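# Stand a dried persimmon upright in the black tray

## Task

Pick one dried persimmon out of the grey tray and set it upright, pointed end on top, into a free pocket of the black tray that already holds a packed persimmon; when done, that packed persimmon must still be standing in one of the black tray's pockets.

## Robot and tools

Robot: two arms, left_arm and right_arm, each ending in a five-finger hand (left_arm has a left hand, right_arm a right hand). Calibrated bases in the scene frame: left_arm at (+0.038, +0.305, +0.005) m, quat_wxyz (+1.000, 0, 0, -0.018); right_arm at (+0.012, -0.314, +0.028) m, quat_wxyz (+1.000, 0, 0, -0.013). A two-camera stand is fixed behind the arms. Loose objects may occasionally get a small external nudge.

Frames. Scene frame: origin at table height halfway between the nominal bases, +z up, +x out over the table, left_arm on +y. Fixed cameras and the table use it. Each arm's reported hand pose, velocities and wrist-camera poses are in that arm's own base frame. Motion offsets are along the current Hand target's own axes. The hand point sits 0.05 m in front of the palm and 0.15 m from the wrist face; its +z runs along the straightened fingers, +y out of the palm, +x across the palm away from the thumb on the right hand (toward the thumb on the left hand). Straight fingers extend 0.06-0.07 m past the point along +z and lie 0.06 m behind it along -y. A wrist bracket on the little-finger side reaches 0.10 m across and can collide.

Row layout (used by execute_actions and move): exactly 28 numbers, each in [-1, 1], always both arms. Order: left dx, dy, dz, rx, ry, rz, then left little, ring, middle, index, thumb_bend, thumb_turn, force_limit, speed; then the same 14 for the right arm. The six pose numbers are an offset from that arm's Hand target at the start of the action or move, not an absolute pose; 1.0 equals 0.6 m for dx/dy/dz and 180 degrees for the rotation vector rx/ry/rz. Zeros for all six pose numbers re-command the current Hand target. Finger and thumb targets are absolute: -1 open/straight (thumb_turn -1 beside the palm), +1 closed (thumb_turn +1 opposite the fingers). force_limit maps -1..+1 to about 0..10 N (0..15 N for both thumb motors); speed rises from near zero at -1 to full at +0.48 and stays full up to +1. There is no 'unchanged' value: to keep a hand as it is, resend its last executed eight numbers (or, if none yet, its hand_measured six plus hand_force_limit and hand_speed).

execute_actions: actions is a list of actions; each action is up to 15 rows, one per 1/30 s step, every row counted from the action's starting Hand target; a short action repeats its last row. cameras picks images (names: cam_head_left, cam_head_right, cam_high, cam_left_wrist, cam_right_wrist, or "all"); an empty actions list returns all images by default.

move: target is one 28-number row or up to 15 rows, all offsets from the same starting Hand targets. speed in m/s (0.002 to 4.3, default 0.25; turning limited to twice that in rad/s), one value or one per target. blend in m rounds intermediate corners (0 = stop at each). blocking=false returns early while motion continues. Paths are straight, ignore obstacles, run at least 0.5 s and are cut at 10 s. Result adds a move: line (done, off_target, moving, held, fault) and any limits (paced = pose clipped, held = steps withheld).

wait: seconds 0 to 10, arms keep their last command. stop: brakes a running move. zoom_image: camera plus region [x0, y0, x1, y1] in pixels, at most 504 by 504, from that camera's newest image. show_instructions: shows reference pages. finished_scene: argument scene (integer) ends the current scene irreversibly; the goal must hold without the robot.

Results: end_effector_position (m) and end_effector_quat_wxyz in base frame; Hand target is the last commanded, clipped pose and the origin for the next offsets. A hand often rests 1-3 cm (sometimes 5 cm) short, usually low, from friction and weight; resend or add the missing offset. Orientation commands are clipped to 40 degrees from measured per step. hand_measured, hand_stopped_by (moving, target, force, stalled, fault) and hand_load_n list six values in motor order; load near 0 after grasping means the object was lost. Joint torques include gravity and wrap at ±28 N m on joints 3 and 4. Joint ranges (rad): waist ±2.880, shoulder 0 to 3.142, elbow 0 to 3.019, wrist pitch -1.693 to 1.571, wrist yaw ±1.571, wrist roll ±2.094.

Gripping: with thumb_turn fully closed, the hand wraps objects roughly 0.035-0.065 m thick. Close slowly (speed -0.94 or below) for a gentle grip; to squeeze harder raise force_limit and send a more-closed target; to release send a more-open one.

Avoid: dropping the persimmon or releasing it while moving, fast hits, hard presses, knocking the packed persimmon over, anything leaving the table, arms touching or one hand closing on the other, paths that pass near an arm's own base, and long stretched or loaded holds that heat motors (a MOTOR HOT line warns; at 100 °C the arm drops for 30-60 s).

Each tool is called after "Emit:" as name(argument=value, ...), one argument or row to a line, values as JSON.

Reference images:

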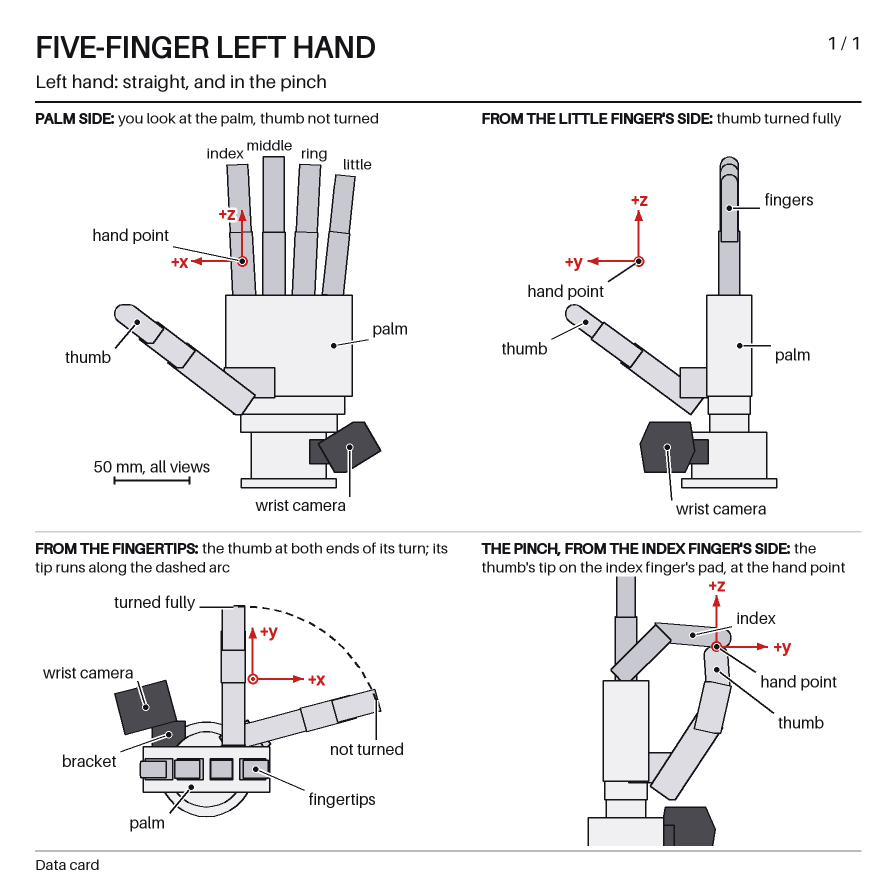

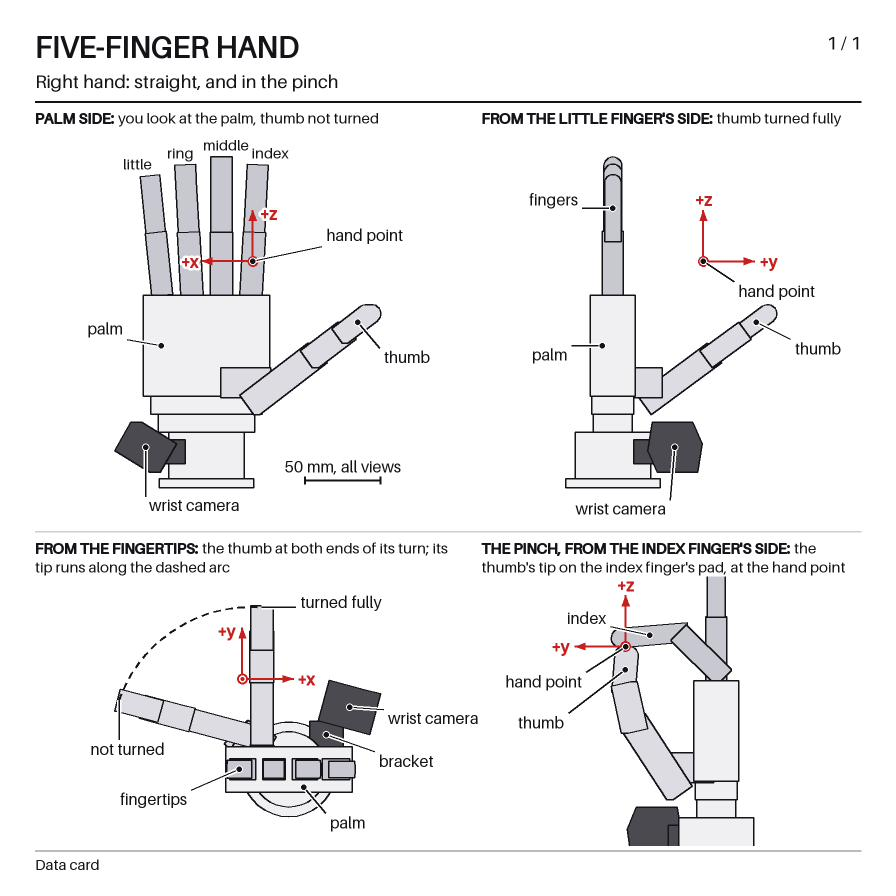

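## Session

Emit:
execute_actions(
  actions=[],
)

Emit:
zoom_image(
  camera="cam_high",
  region=[480, 160, 720, 400],
)

Emit:
zoom_image(
  camera="cam_head_left",
  region=[360, 260, 640, 430],
)

Scene clock: 0.00 s.
left_arm: end_effector_position=(+0.3138, -0.2224, +0.2817) hand_measured=(-1.000, -1.000, -1.000, -1.000, -1.000, -1.000) hand_load_n=(+0.0, +0.0, +0.0, +0.0, +0.0, +0.0) hand_stopped_by=(target, target, target, target, target, target) hand_force_limit=0.00 hand_speed=-0.80 end_effector_quat_wxyz=(+0.732, +0.110, +0.662, -0.118) | right_arm: end_effector_position=(+0.4641, -0.0834, +0.1164) hand_measured=(-1.000, -1.000, -1.000, -1.000, -1.000, -1.000) hand_load_n=(+0.0, +0.0, +0.0, +0.0, +0.0, +0.0) hand_stopped_by=(target, target, target, target, target, target) hand_force_limit=0.00 hand_speed=-0.80 end_effector_quat_wxyz=(+0.068, +0.996, +0.029, -0.052)
Joint positions: left_arm=[-1.105 0.885 0.382 0.641 -0.777 1.674] | right_arm=[0.01 1.748 1.425 -1.349 0.139 -1.612]
Joint velocities: within noise
Joint torques (N m): no reading
Heat: left arm: hottest elbow 32 °C; right arm: hottest waist 29 °C.
Hand target: left_arm +0.3157, -0.2260, +0.2942; +0.737, +0.102, +0.656, -0.125 | right_arm +0.4723, -0.0833, +0.1226; +0.069, +0.996, +0.028, -0.041

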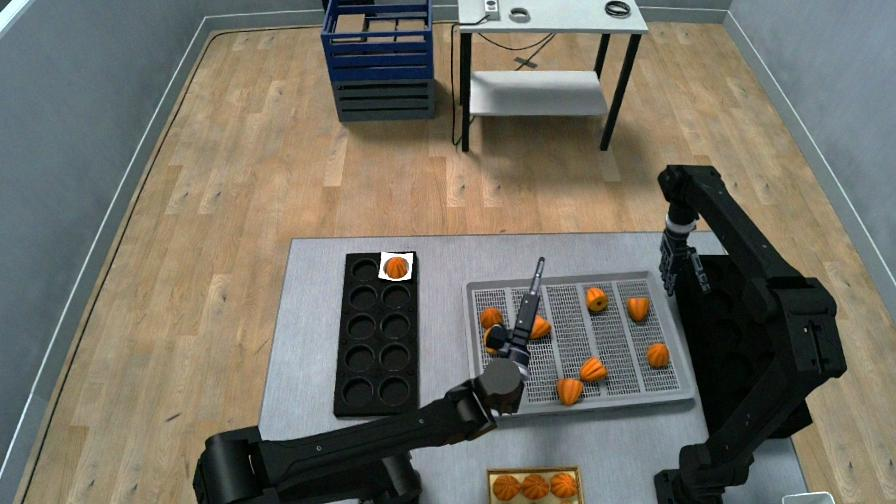

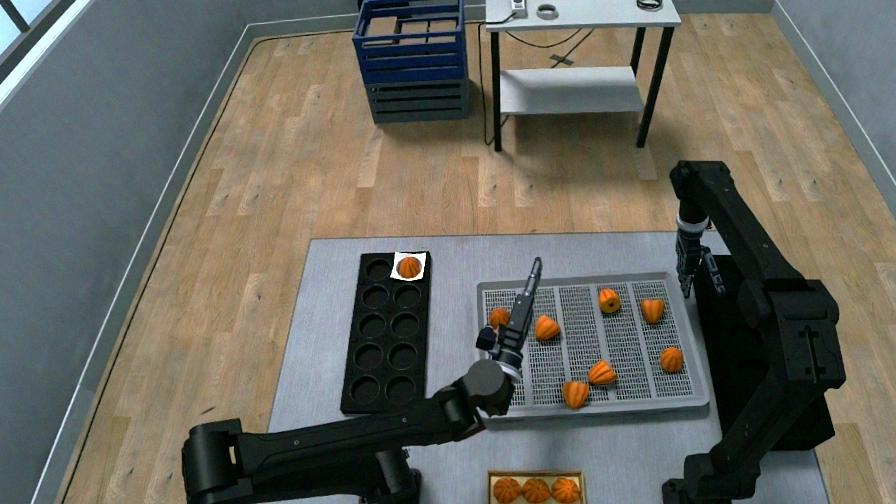

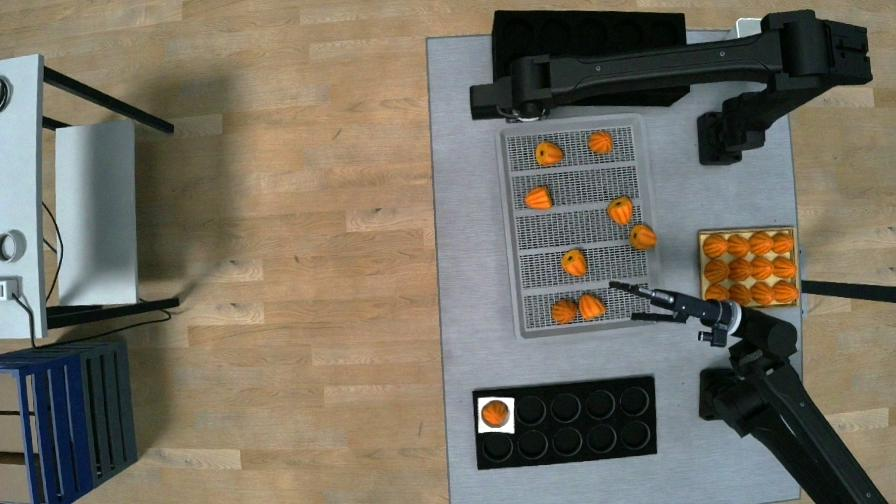

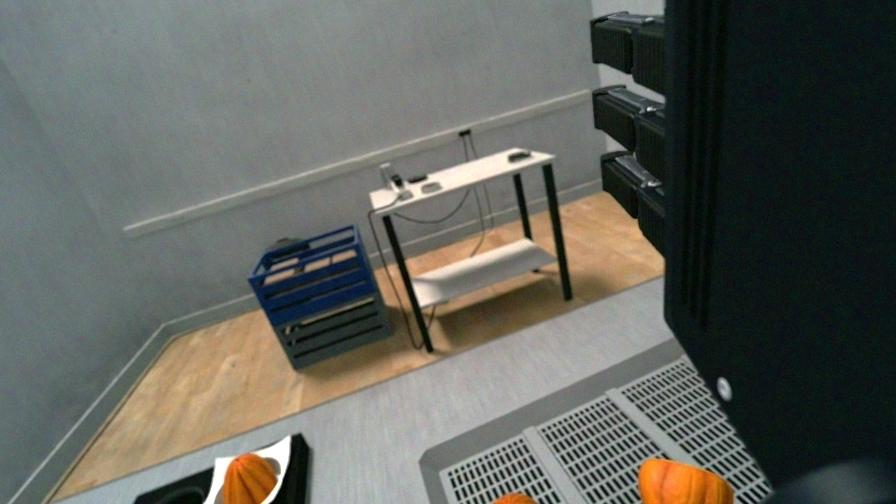

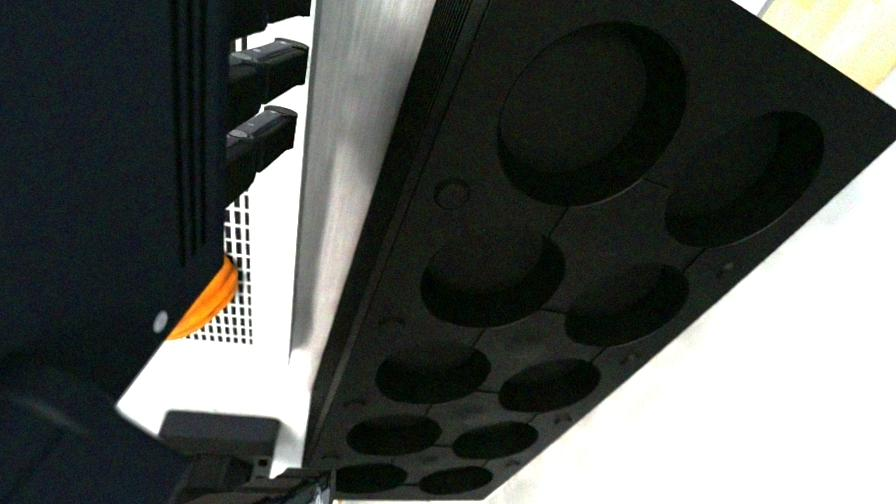

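Scaled by 2.100 from the camera's 896x504 image, which has a finer 1280x720 frame.

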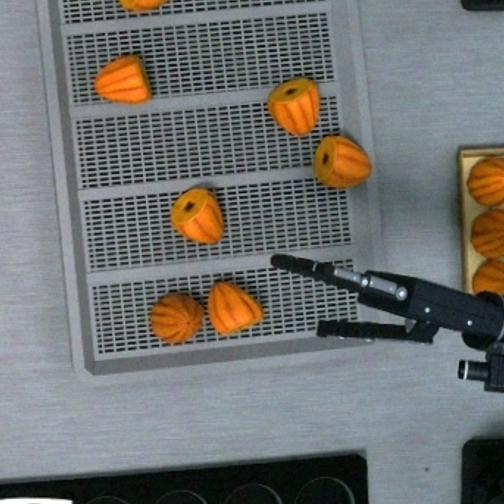

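Scaled by 1.800 from the camera's 896x504 image, which has a finer 1280x720 frame.

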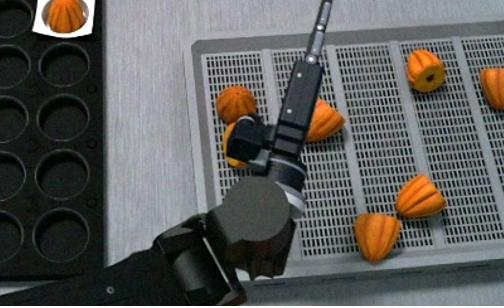

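Emit:
move(
  target=[0.181,0.0173,0.0552,-0.0396,0.3753,-0.3630,1,1,-0.5,-0.5,-1,1,0,-0.3,0,0,0,0,0,0,-1,-1,-1,-1,-1,-1,0,-0.8],
  cameras=["all"],
)

Emit:
zoom_image(
  camera="cam_high",
  region=[530, 250, 680, 370],
)

Emit:
zoom_image(
  camera="cam_head_left",
  region=[440, 250, 600, 400],
)

Emit:
zoom_image(
  camera="cam_head_right",
  region=[440, 250, 600, 400],
)

Scene clock: 48.37 s.
left_arm: end_effector_position=(+0.3452, -0.2265, +0.1678) hand_measured=(+1.000, +1.000, -0.500, -0.500, -1.000, +1.000) hand_load_n=(+0.0, +0.0, +0.0, +0.0, +0.0, +0.0) hand_stopped_by=(target, target, target, target, target, target) hand_force_limit=0.00 hand_speed=-0.30 end_effector_quat_wxyz=(+0.088, -0.238, +0.898, -0.359) | right_arm: end_effector_position=(+0.4641, -0.0834, +0.1164) hand_measured=(-1.000, -1.000, -1.000, -1.000, -1.000, -1.000) hand_load_n=(+0.0, +0.0, +0.0, +0.0, +0.0, +0.0) hand_stopped_by=(target, target, target, target, target, target) hand_force_limit=0.00 hand_speed=-0.80 end_effector_quat_wxyz=(+0.068, +0.996, +0.029, -0.052)
Joint positions: left_arm=[-0.38 1.185 0.928 -0.684 0.453 0.522] | right_arm=[0.01 1.748 1.425 -1.349 0.139 -1.612]
Joint torques (N m): left_arm=[-0.09 -7.18 11.99 0.95 0.48 0.01] | right_arm=[0.56 -14.33 9.81 -0.23 0 -0.02]
Heat: left arm: hottest elbow 34 °C; right arm: hottest elbow 34 °C.
Hand target: left_arm +0.3619, -0.2322, +0.1903; +0.099, -0.239, +0.892, -0.370 | right_arm +0.4723, -0.0833, +0.1226; +0.069, +0.996, +0.028, -0.041
Off the commanded pose: left_arm 0.028 m, 2 deg | right_arm 0.010 m, 1 deg.
move: off_target (left_arm)

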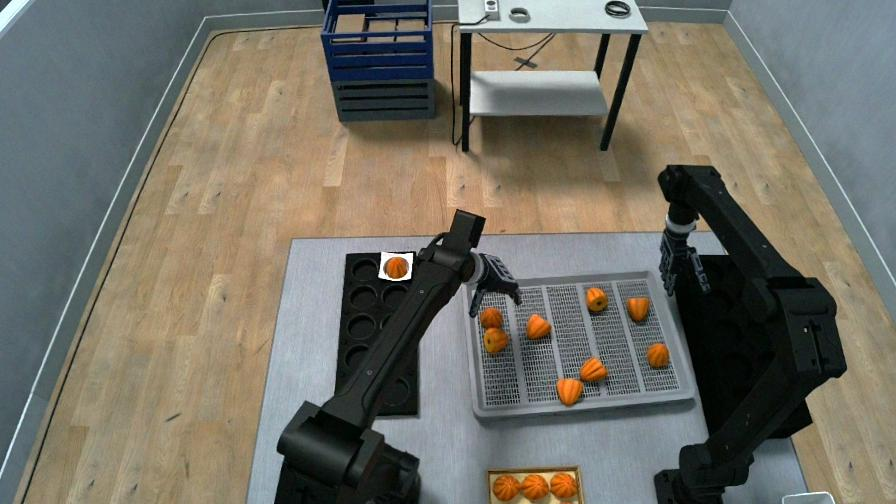

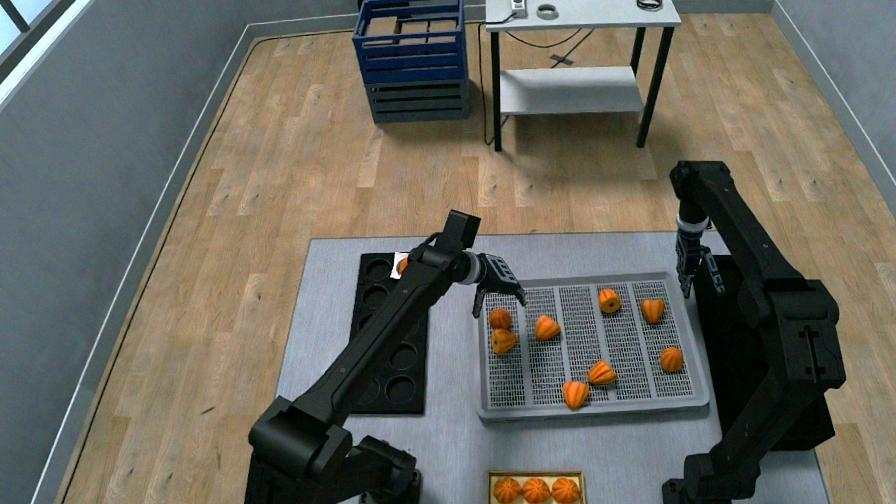

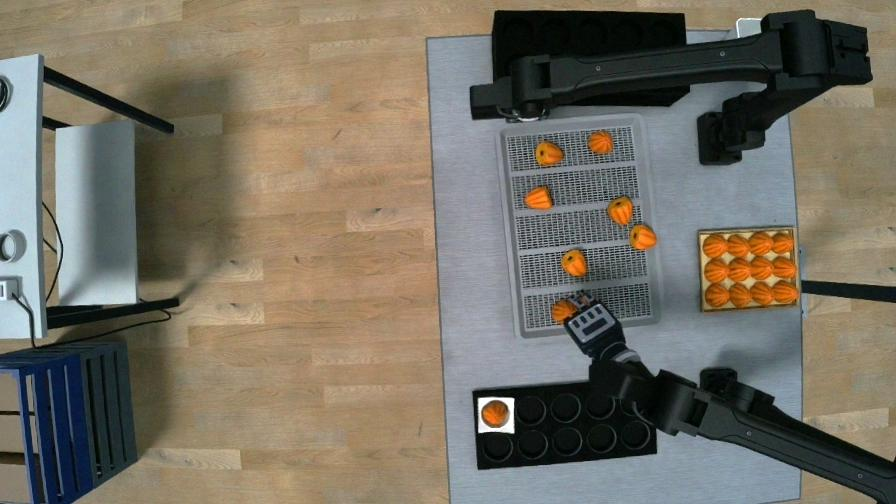

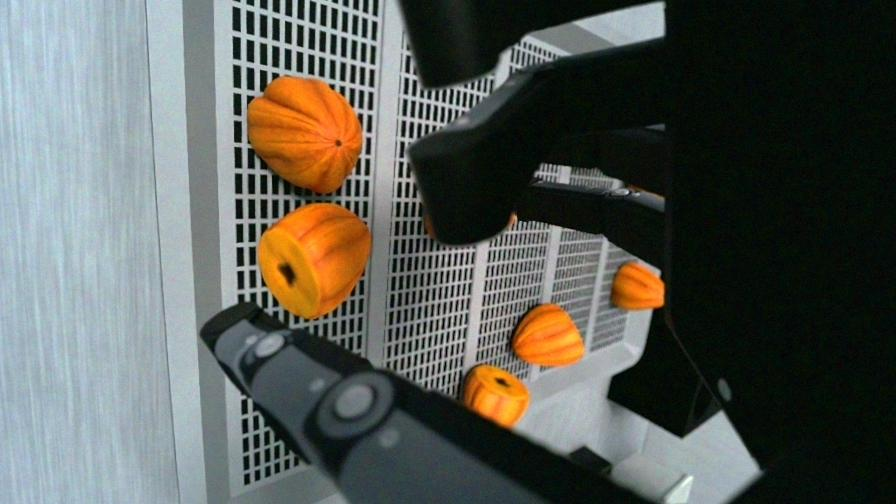

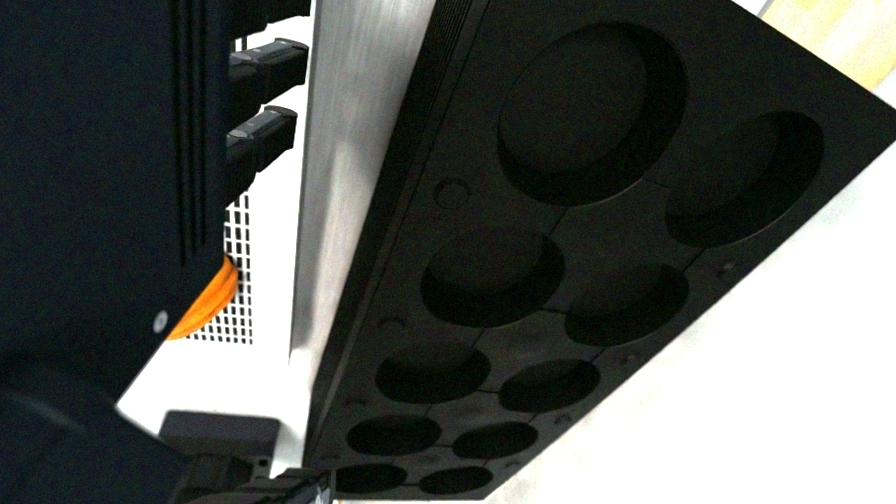

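Scaled by 3.360 from the camera's 896x504 image, which has a finer 1280x720 frame.

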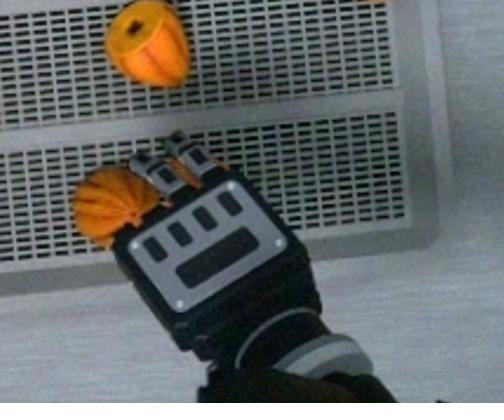

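Scaled by 3.150 from the camera's 896x504 image, which has a finer 1280x720 frame.

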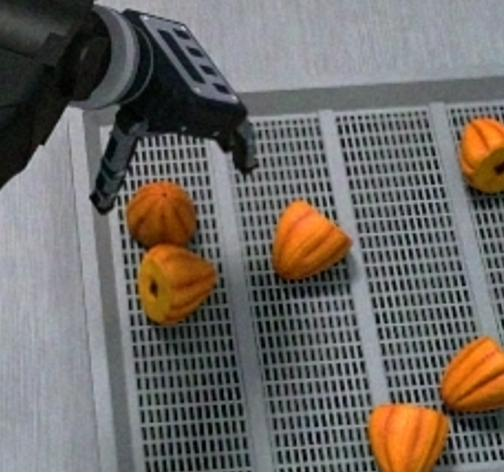

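Scaled by 3.150 from the camera's 896x504 image, which has a finer 1280x720 frame.

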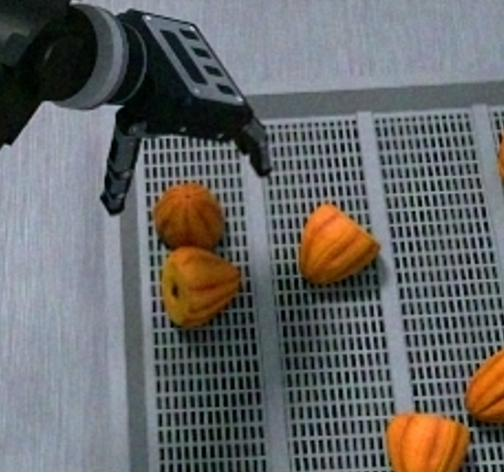

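Emit:
move(
  target=[-0.0367,0.0827,0.1067,0,0,0,1,1,-0.5,-0.5,-1,1,0,-0.3,0,0,0,0,0,0,-1,-1,-1,-1,-1,-1,0,-0.8],
  cameras=["cam_high","cam_left_wrist","cam_head_left","cam_head_right"],
)

Emit:
zoom_image(
  camera="cam_high",
  region=[530, 260, 630, 350],
)

Emit:
zoom_image(
  camera="cam_head_left",
  region=[440, 260, 560, 370],
)

Emit:
zoom_image(
  camera="cam_head_right",
  region=[440, 260, 560, 370],
)

Scene clock: 56.30 s.
left_arm: end_effector_position=(+0.3818, -0.2308, +0.1122) hand_measured=(+1.000, +1.000, -0.500, -0.500, -1.000, +1.000) hand_load_n=(+0.0, +0.0, -0.5, +0.0, -0.5, +0.0) hand_stopped_by=(target, target, target, target, target, target) hand_force_limit=0.00 hand_speed=-0.30 end_effector_quat_wxyz=(+0.094, -0.243, +0.893, -0.367) | right_arm: end_effector_position=(+0.4641, -0.0834, +0.1164) hand_measured=(-1.000, -1.000, -1.000, -1.000, -1.000, -1.000) hand_load_n=(-0.5, +0.0, +0.0, +0.0, -0.5, +0.0) hand_stopped_by=(target, target, target, target, target, target) hand_force_limit=0.00 hand_speed=-0.80 end_effector_quat_wxyz=(+0.068, +0.996, +0.029, -0.052)
Joint positions: left_arm=[-0.352 1.329 0.889 -0.487 0.469 0.528] | right_arm=[0.01 1.748 1.425 -1.349 0.139 -1.612]
Joint torques (N m): left_arm=[-0.09 -9.17 6.95 2.09 0.48 0.19] | right_arm=[0.5 -14.45 9.8 -0.21 -0.01 -0.02]
Heat: left arm: hottest elbow 34 °C; right arm: hottest elbow 35 °C.
Hand target: left_arm +0.3861, -0.2299, +0.1098; +0.099, -0.239, +0.892, -0.370 | right_arm +0.4723, -0.0833, +0.1226; +0.069, +0.996, +0.028, -0.041
Off the commanded pose: left_arm 0.005 m, 1 deg | right_arm 0.010 m, 1 deg.
move: done
Images, in order (width x height): cam_head_left 896x504, cam_head_right 896x504, cam_high 896x504, cam_left_wrist 896x504.

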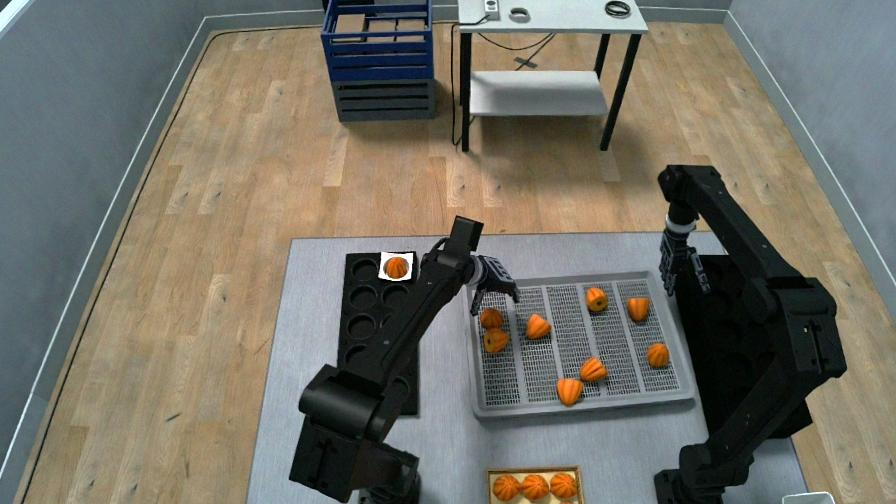

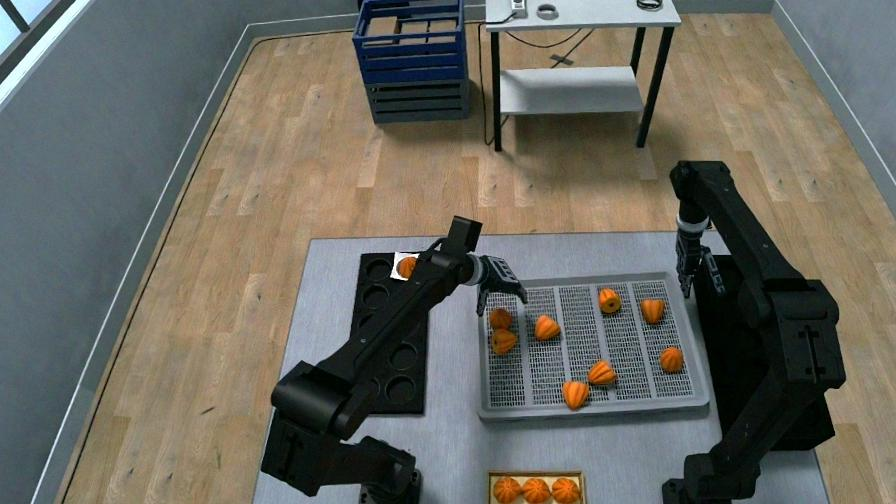

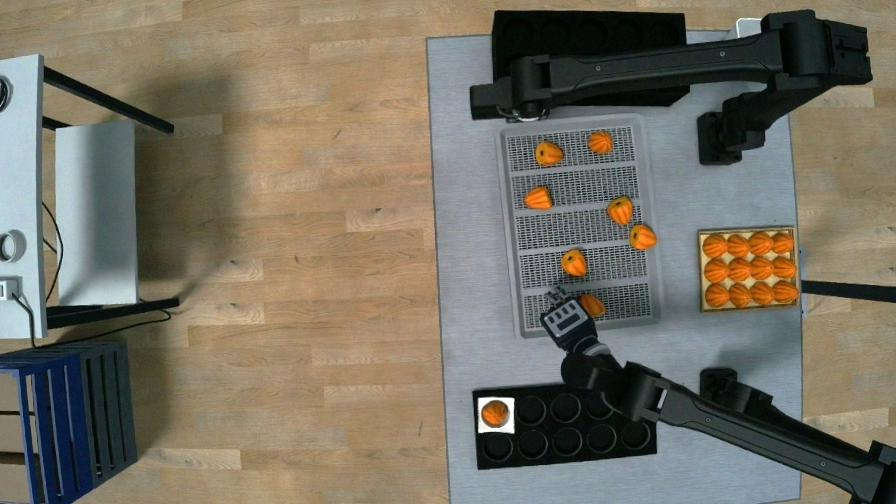

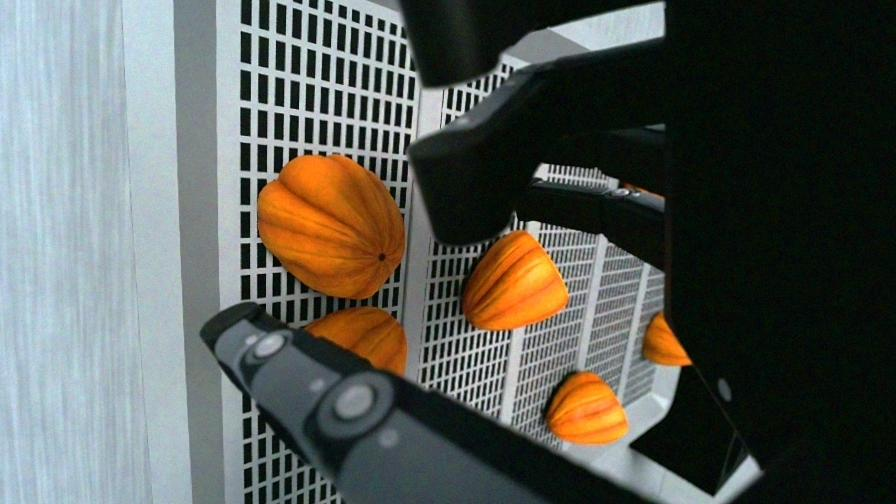

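Scaled by 5.040 from the camera's 896x504 image, which has a finer 1280x720 frame.

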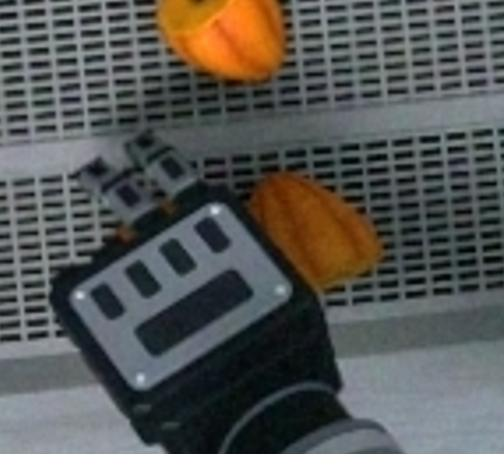

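Scaled by 4.200 from the camera's 896x504 image, which has a finer 1280x720 frame.

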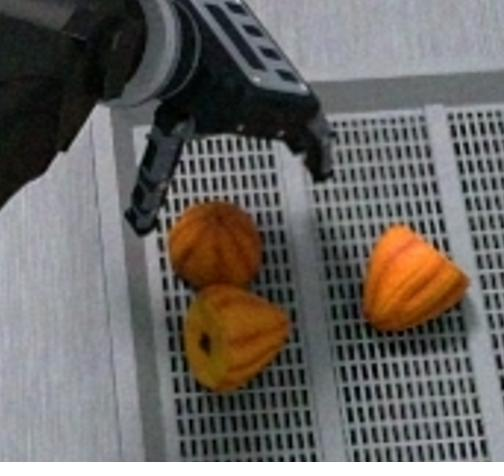

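Scaled by 4.200 from the camera's 896x504 image, which has a finer 1280x720 frame.

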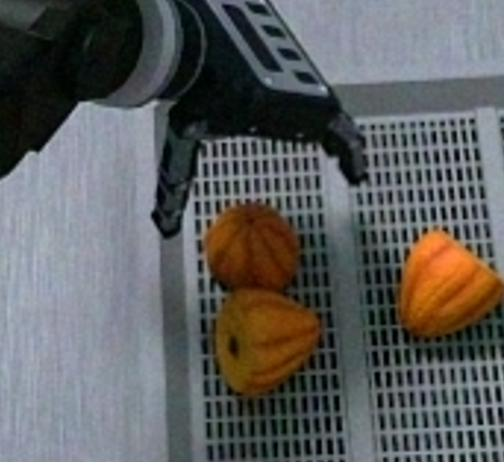

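Emit:
move(
  target=[
    [0.0015,0.0148,-0.0148,0,0,0,1,1,-0.5,-0.5,-1,1,0,-0.3,0,0,0,0,0,0,-1,-1,-1,-1,-1,-1,0,-0.8],
    [0.0015,0.0853,0.0557,0,0,0,1,1,-0.5,-0.5,-1,1,0,-0.3,0,0,0,0,0,0,-1,-1,-1,-1,-1,-1,0,-0.8],
  ],
  speed=0.1,
  cameras=["cam_high","cam_left_wrist","cam_head_left","cam_head_right"],
)

Emit:
zoom_image(
  camera="cam_high",
  region=[530, 260, 630, 350],
)

Emit:
zoom_image(
  camera="cam_head_left",
  region=[440, 260, 560, 370],
)

Emit:
zoom_image(
  camera="cam_head_right",
  region=[440, 260, 560, 370],
)

Scene clock: 66.37 s.
left_arm: end_effector_position=(+0.3780, -0.2222, +0.0579) hand_measured=(+1.000, +1.000, -0.500, -0.500, -1.000, +1.000) hand_load_n=(+0.0, +0.0, +0.0, +0.0, +0.5, +0.0) hand_stopped_by=(target, target, target, target, target, target) hand_force_limit=0.00 hand_speed=-0.30 end_effector_quat_wxyz=(+0.099, -0.240, +0.892, -0.371) | right_arm: end_effector_position=(+0.4641, -0.0834, +0.1164) hand_measured=(-1.000, -1.000, -1.000, -1.000, -1.000, -1.000) hand_load_n=(+0.0, +0.0, +0.0, +0.0, +0.0, +0.0) hand_stopped_by=(target, target, target, target, target, target) hand_force_limit=0.00 hand_speed=-0.80 end_effector_quat_wxyz=(+0.068, +0.996, +0.029, -0.052)
Joint positions: left_arm=[-0.333 1.39 0.78 -0.312 0.483 0.547] | right_arm=[0.01 1.748 1.425 -1.349 0.139 -1.612]
Joint torques (N m): left_arm=[-0.09 -8.59 5.9 1.81 0.4 0.18] | right_arm=[0.5 -14.45 9.78 -0.18 -0.01 -0.03]
Heat: left arm: hottest elbow 34 °C; right arm: hottest elbow 35 °C.
Hand target: left_arm +0.3790, -0.2196, +0.0500; +0.099, -0.239, +0.892, -0.370 | right_arm +0.4723, -0.0833, +0.1226; +0.069, +0.996, +0.028, -0.041
Off the commanded pose: left_arm 0.008 m, 0 deg | right_arm 0.010 m, 1 deg.
move: done
Images, in order (width x height): cam_head_left 896x504, cam_head_right 896x504, cam_high 896x504, cam_left_wrist 896x504.

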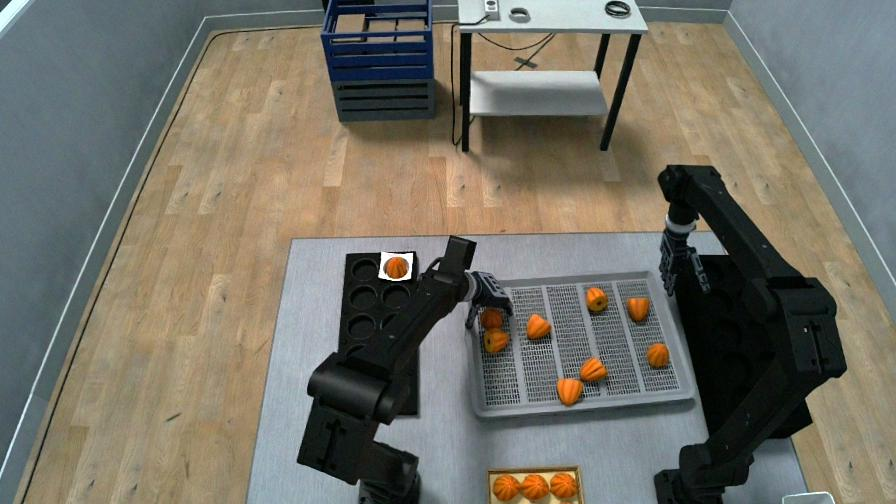

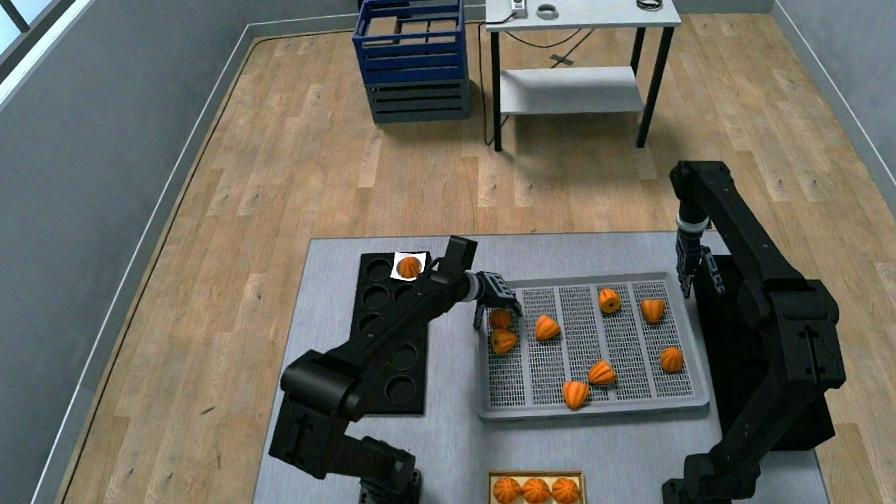

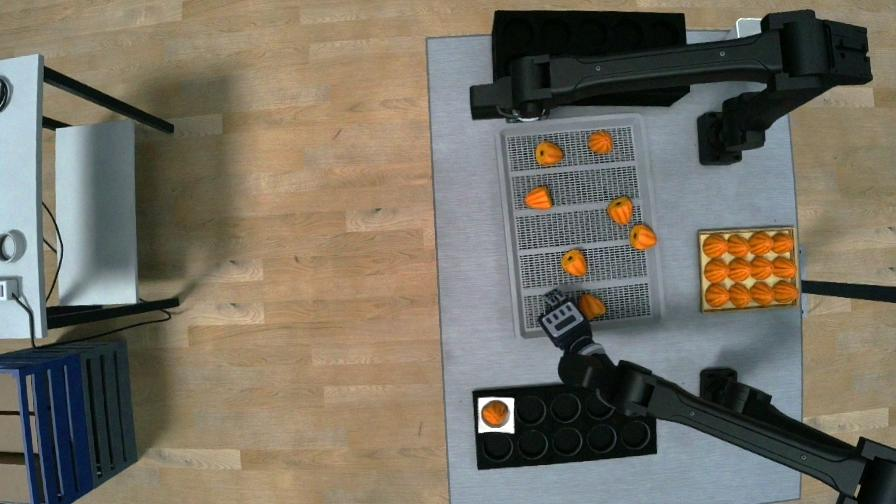

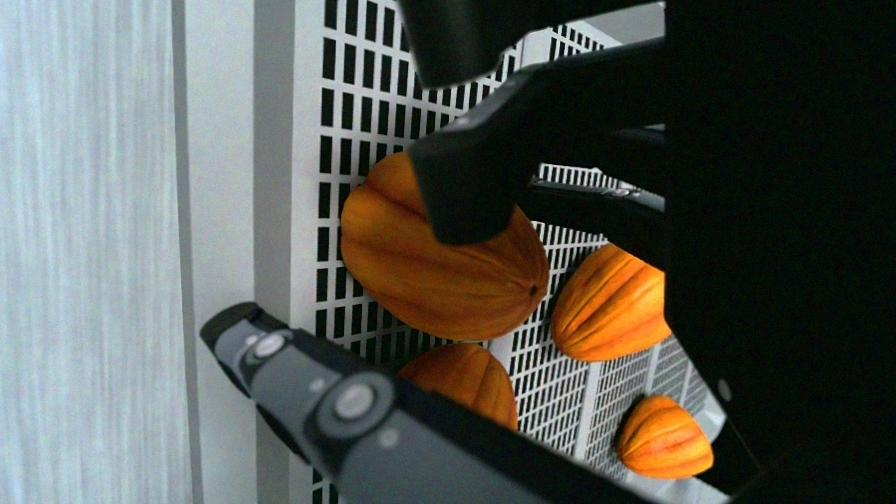

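Scaled by 5.040 from the camera's 896x504 image, which has a finer 1280x720 frame.

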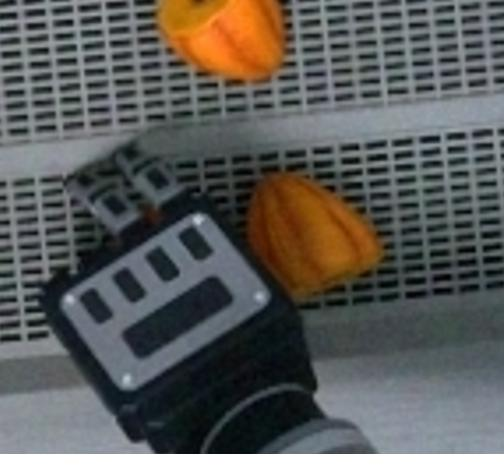

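Scaled by 4.200 from the camera's 896x504 image, which has a finer 1280x720 frame.

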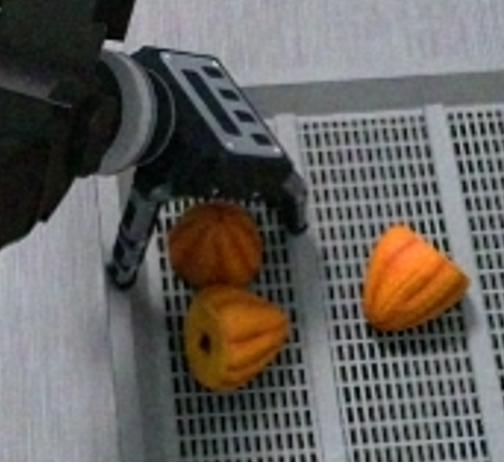

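Scaled by 4.200 from the camera's 896x504 image, which has a finer 1280x720 frame.

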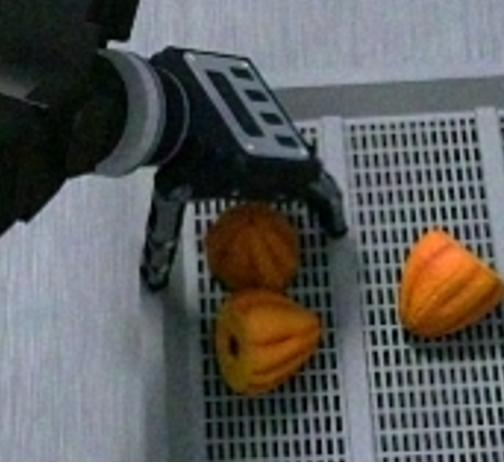

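Emit:
move(
  target=[
    [0.01,-0.007,-0.007,0,0,0,1,1,-0.5,-0.5,-1,1,0,-0.3,0,0,0,0,0,0,-1,-1,-1,-1,-1,-1,0,-0.8],
    [0.01,-0.007,-0.007,0,0,0,1,1,0.3,0.3,0.0,1,-0.4,-0.9,0,0,0,0,0,0,-1,-1,-1,-1,-1,-1,0,-0.8],
  ],
  speed=0.1,
  cameras=["cam_high","cam_left_wrist","cam_head_left","cam_head_right"],
)

Emit:
zoom_image(
  camera="cam_high",
  region=[530, 260, 630, 350],
)

Emit:
zoom_image(
  camera="cam_head_left",
  region=[440, 260, 560, 370],
)

Emit:
zoom_image(
  camera="cam_head_right",
  region=[440, 260, 560, 370],
)

Scene clock: 83.87 s.
left_arm: end_effector_position=(+0.3773, -0.2218, +0.0572) hand_measured=(+1.000, +1.000, +0.030, +0.048, -0.720, +1.000) hand_load_n=(+0.0, +0.0, +3.0, +3.0, +4.5, +0.0) hand_stopped_by=(target, target, force, force, force, target) hand_force_limit=-0.40 hand_speed=-0.90 end_effector_quat_wxyz=(+0.099, -0.240, +0.892, -0.370) | right_arm: end_effector_position=(+0.4641, -0.0834, +0.1164) hand_measured=(-1.000, -1.000, -1.000, -1.000, -1.000, -1.000) hand_load_n=(+0.0, +0.0, +0.0, +0.0, +0.0, +0.0) hand_stopped_by=(target, target, target, target, target, target) hand_force_limit=0.00 hand_speed=-0.80 end_effector_quat_wxyz=(+0.068, +0.996, +0.029, -0.052)
Joint positions: left_arm=[-0.334 1.389 0.778 -0.312 0.482 0.547] | right_arm=[0.01 1.748 1.425 -1.349 0.139 -1.612]
Joint torques (N m): left_arm=[-1.08 -10.23 5.85 1.48 0.21 0.07] | right_arm=[0.5 -14.39 9.77 -0.21 -0.02 -0.03]
Heat: left arm: hottest elbow 34 °C; right arm: hottest elbow 36 °C.
Hand target: left_arm +0.3739, -0.2226, +0.0560; +0.099, -0.239, +0.892, -0.370 | right_arm +0.4723, -0.0833, +0.1226; +0.069, +0.996, +0.028, -0.041
Off the commanded pose: left_arm 0.004 m, 0 deg | right_arm 0.010 m, 1 deg.
move: done
Images, in order (width x height): cam_head_left 896x504, cam_head_right 896x504, cam_high 896x504, cam_left_wrist 896x504.

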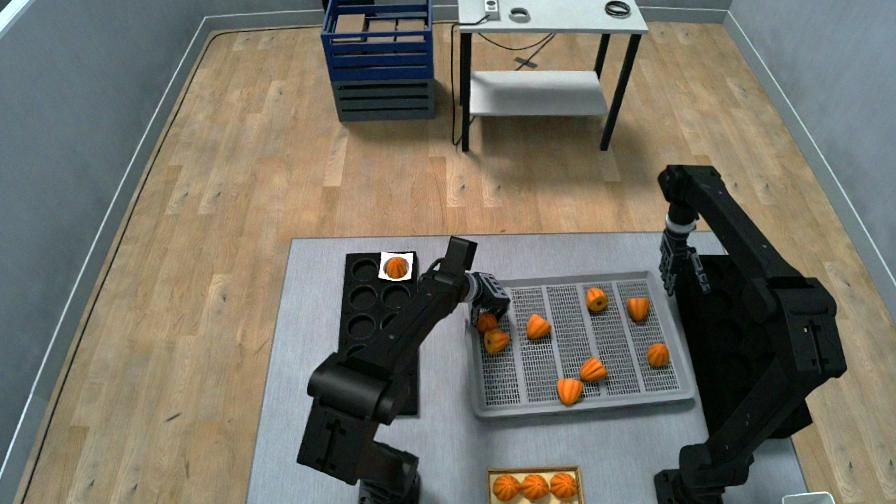

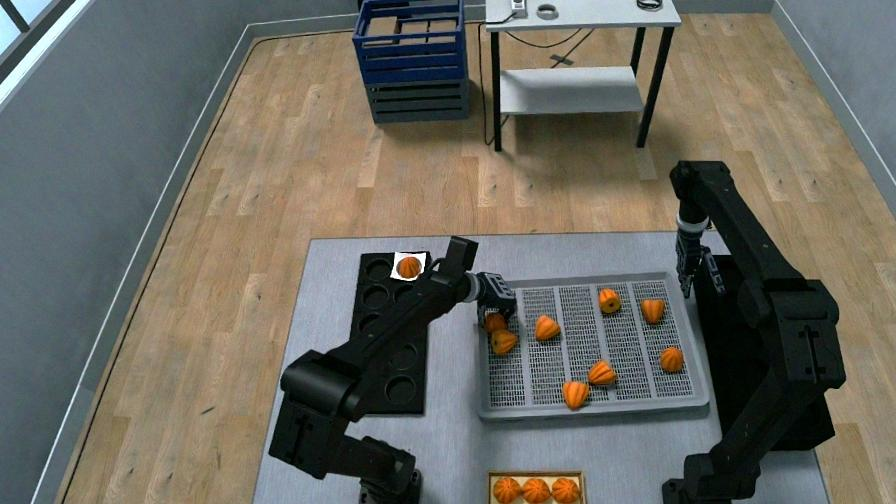

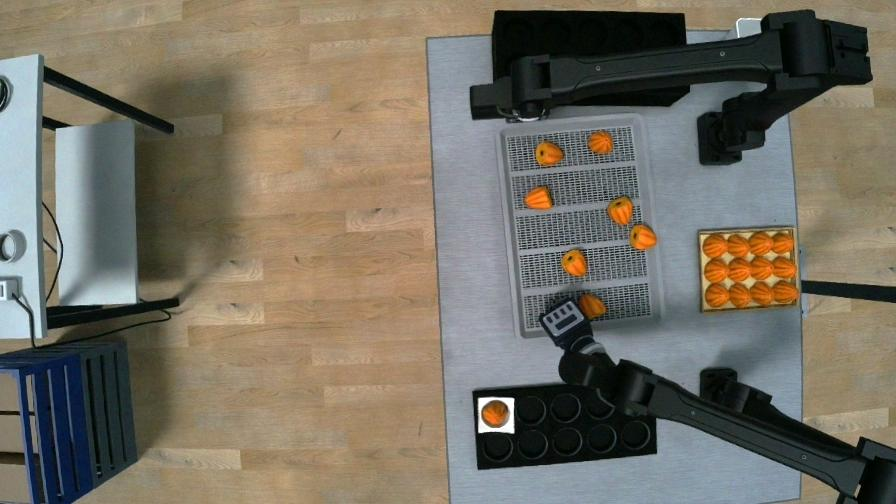

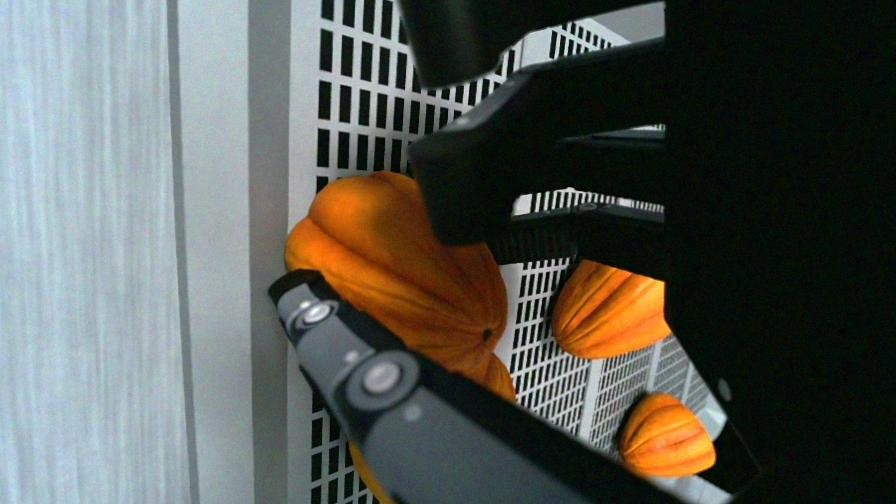

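Scaled by 5.040 from the camera's 896x504 image, which has a finer 1280x720 frame.

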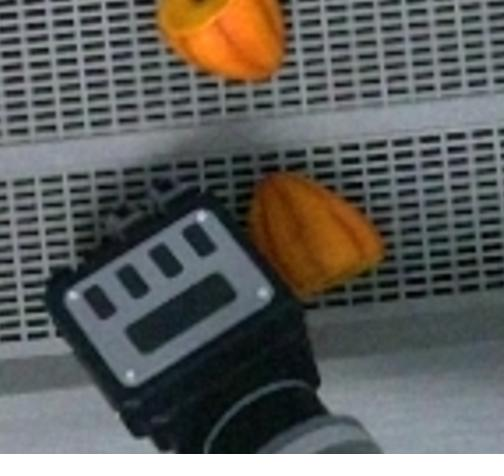

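Scaled by 4.200 from the camera's 896x504 image, which has a finer 1280x720 frame.

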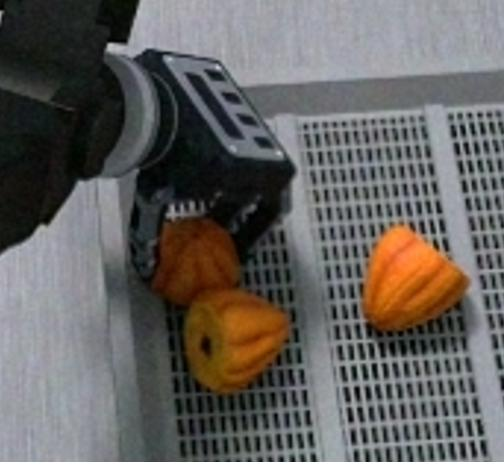

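Scaled by 4.200 from the camera's 896x504 image, which has a finer 1280x720 frame.

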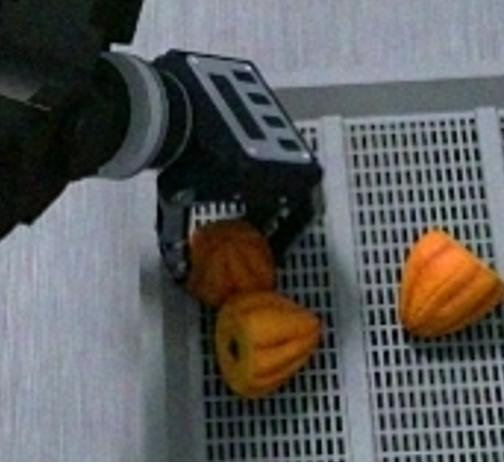

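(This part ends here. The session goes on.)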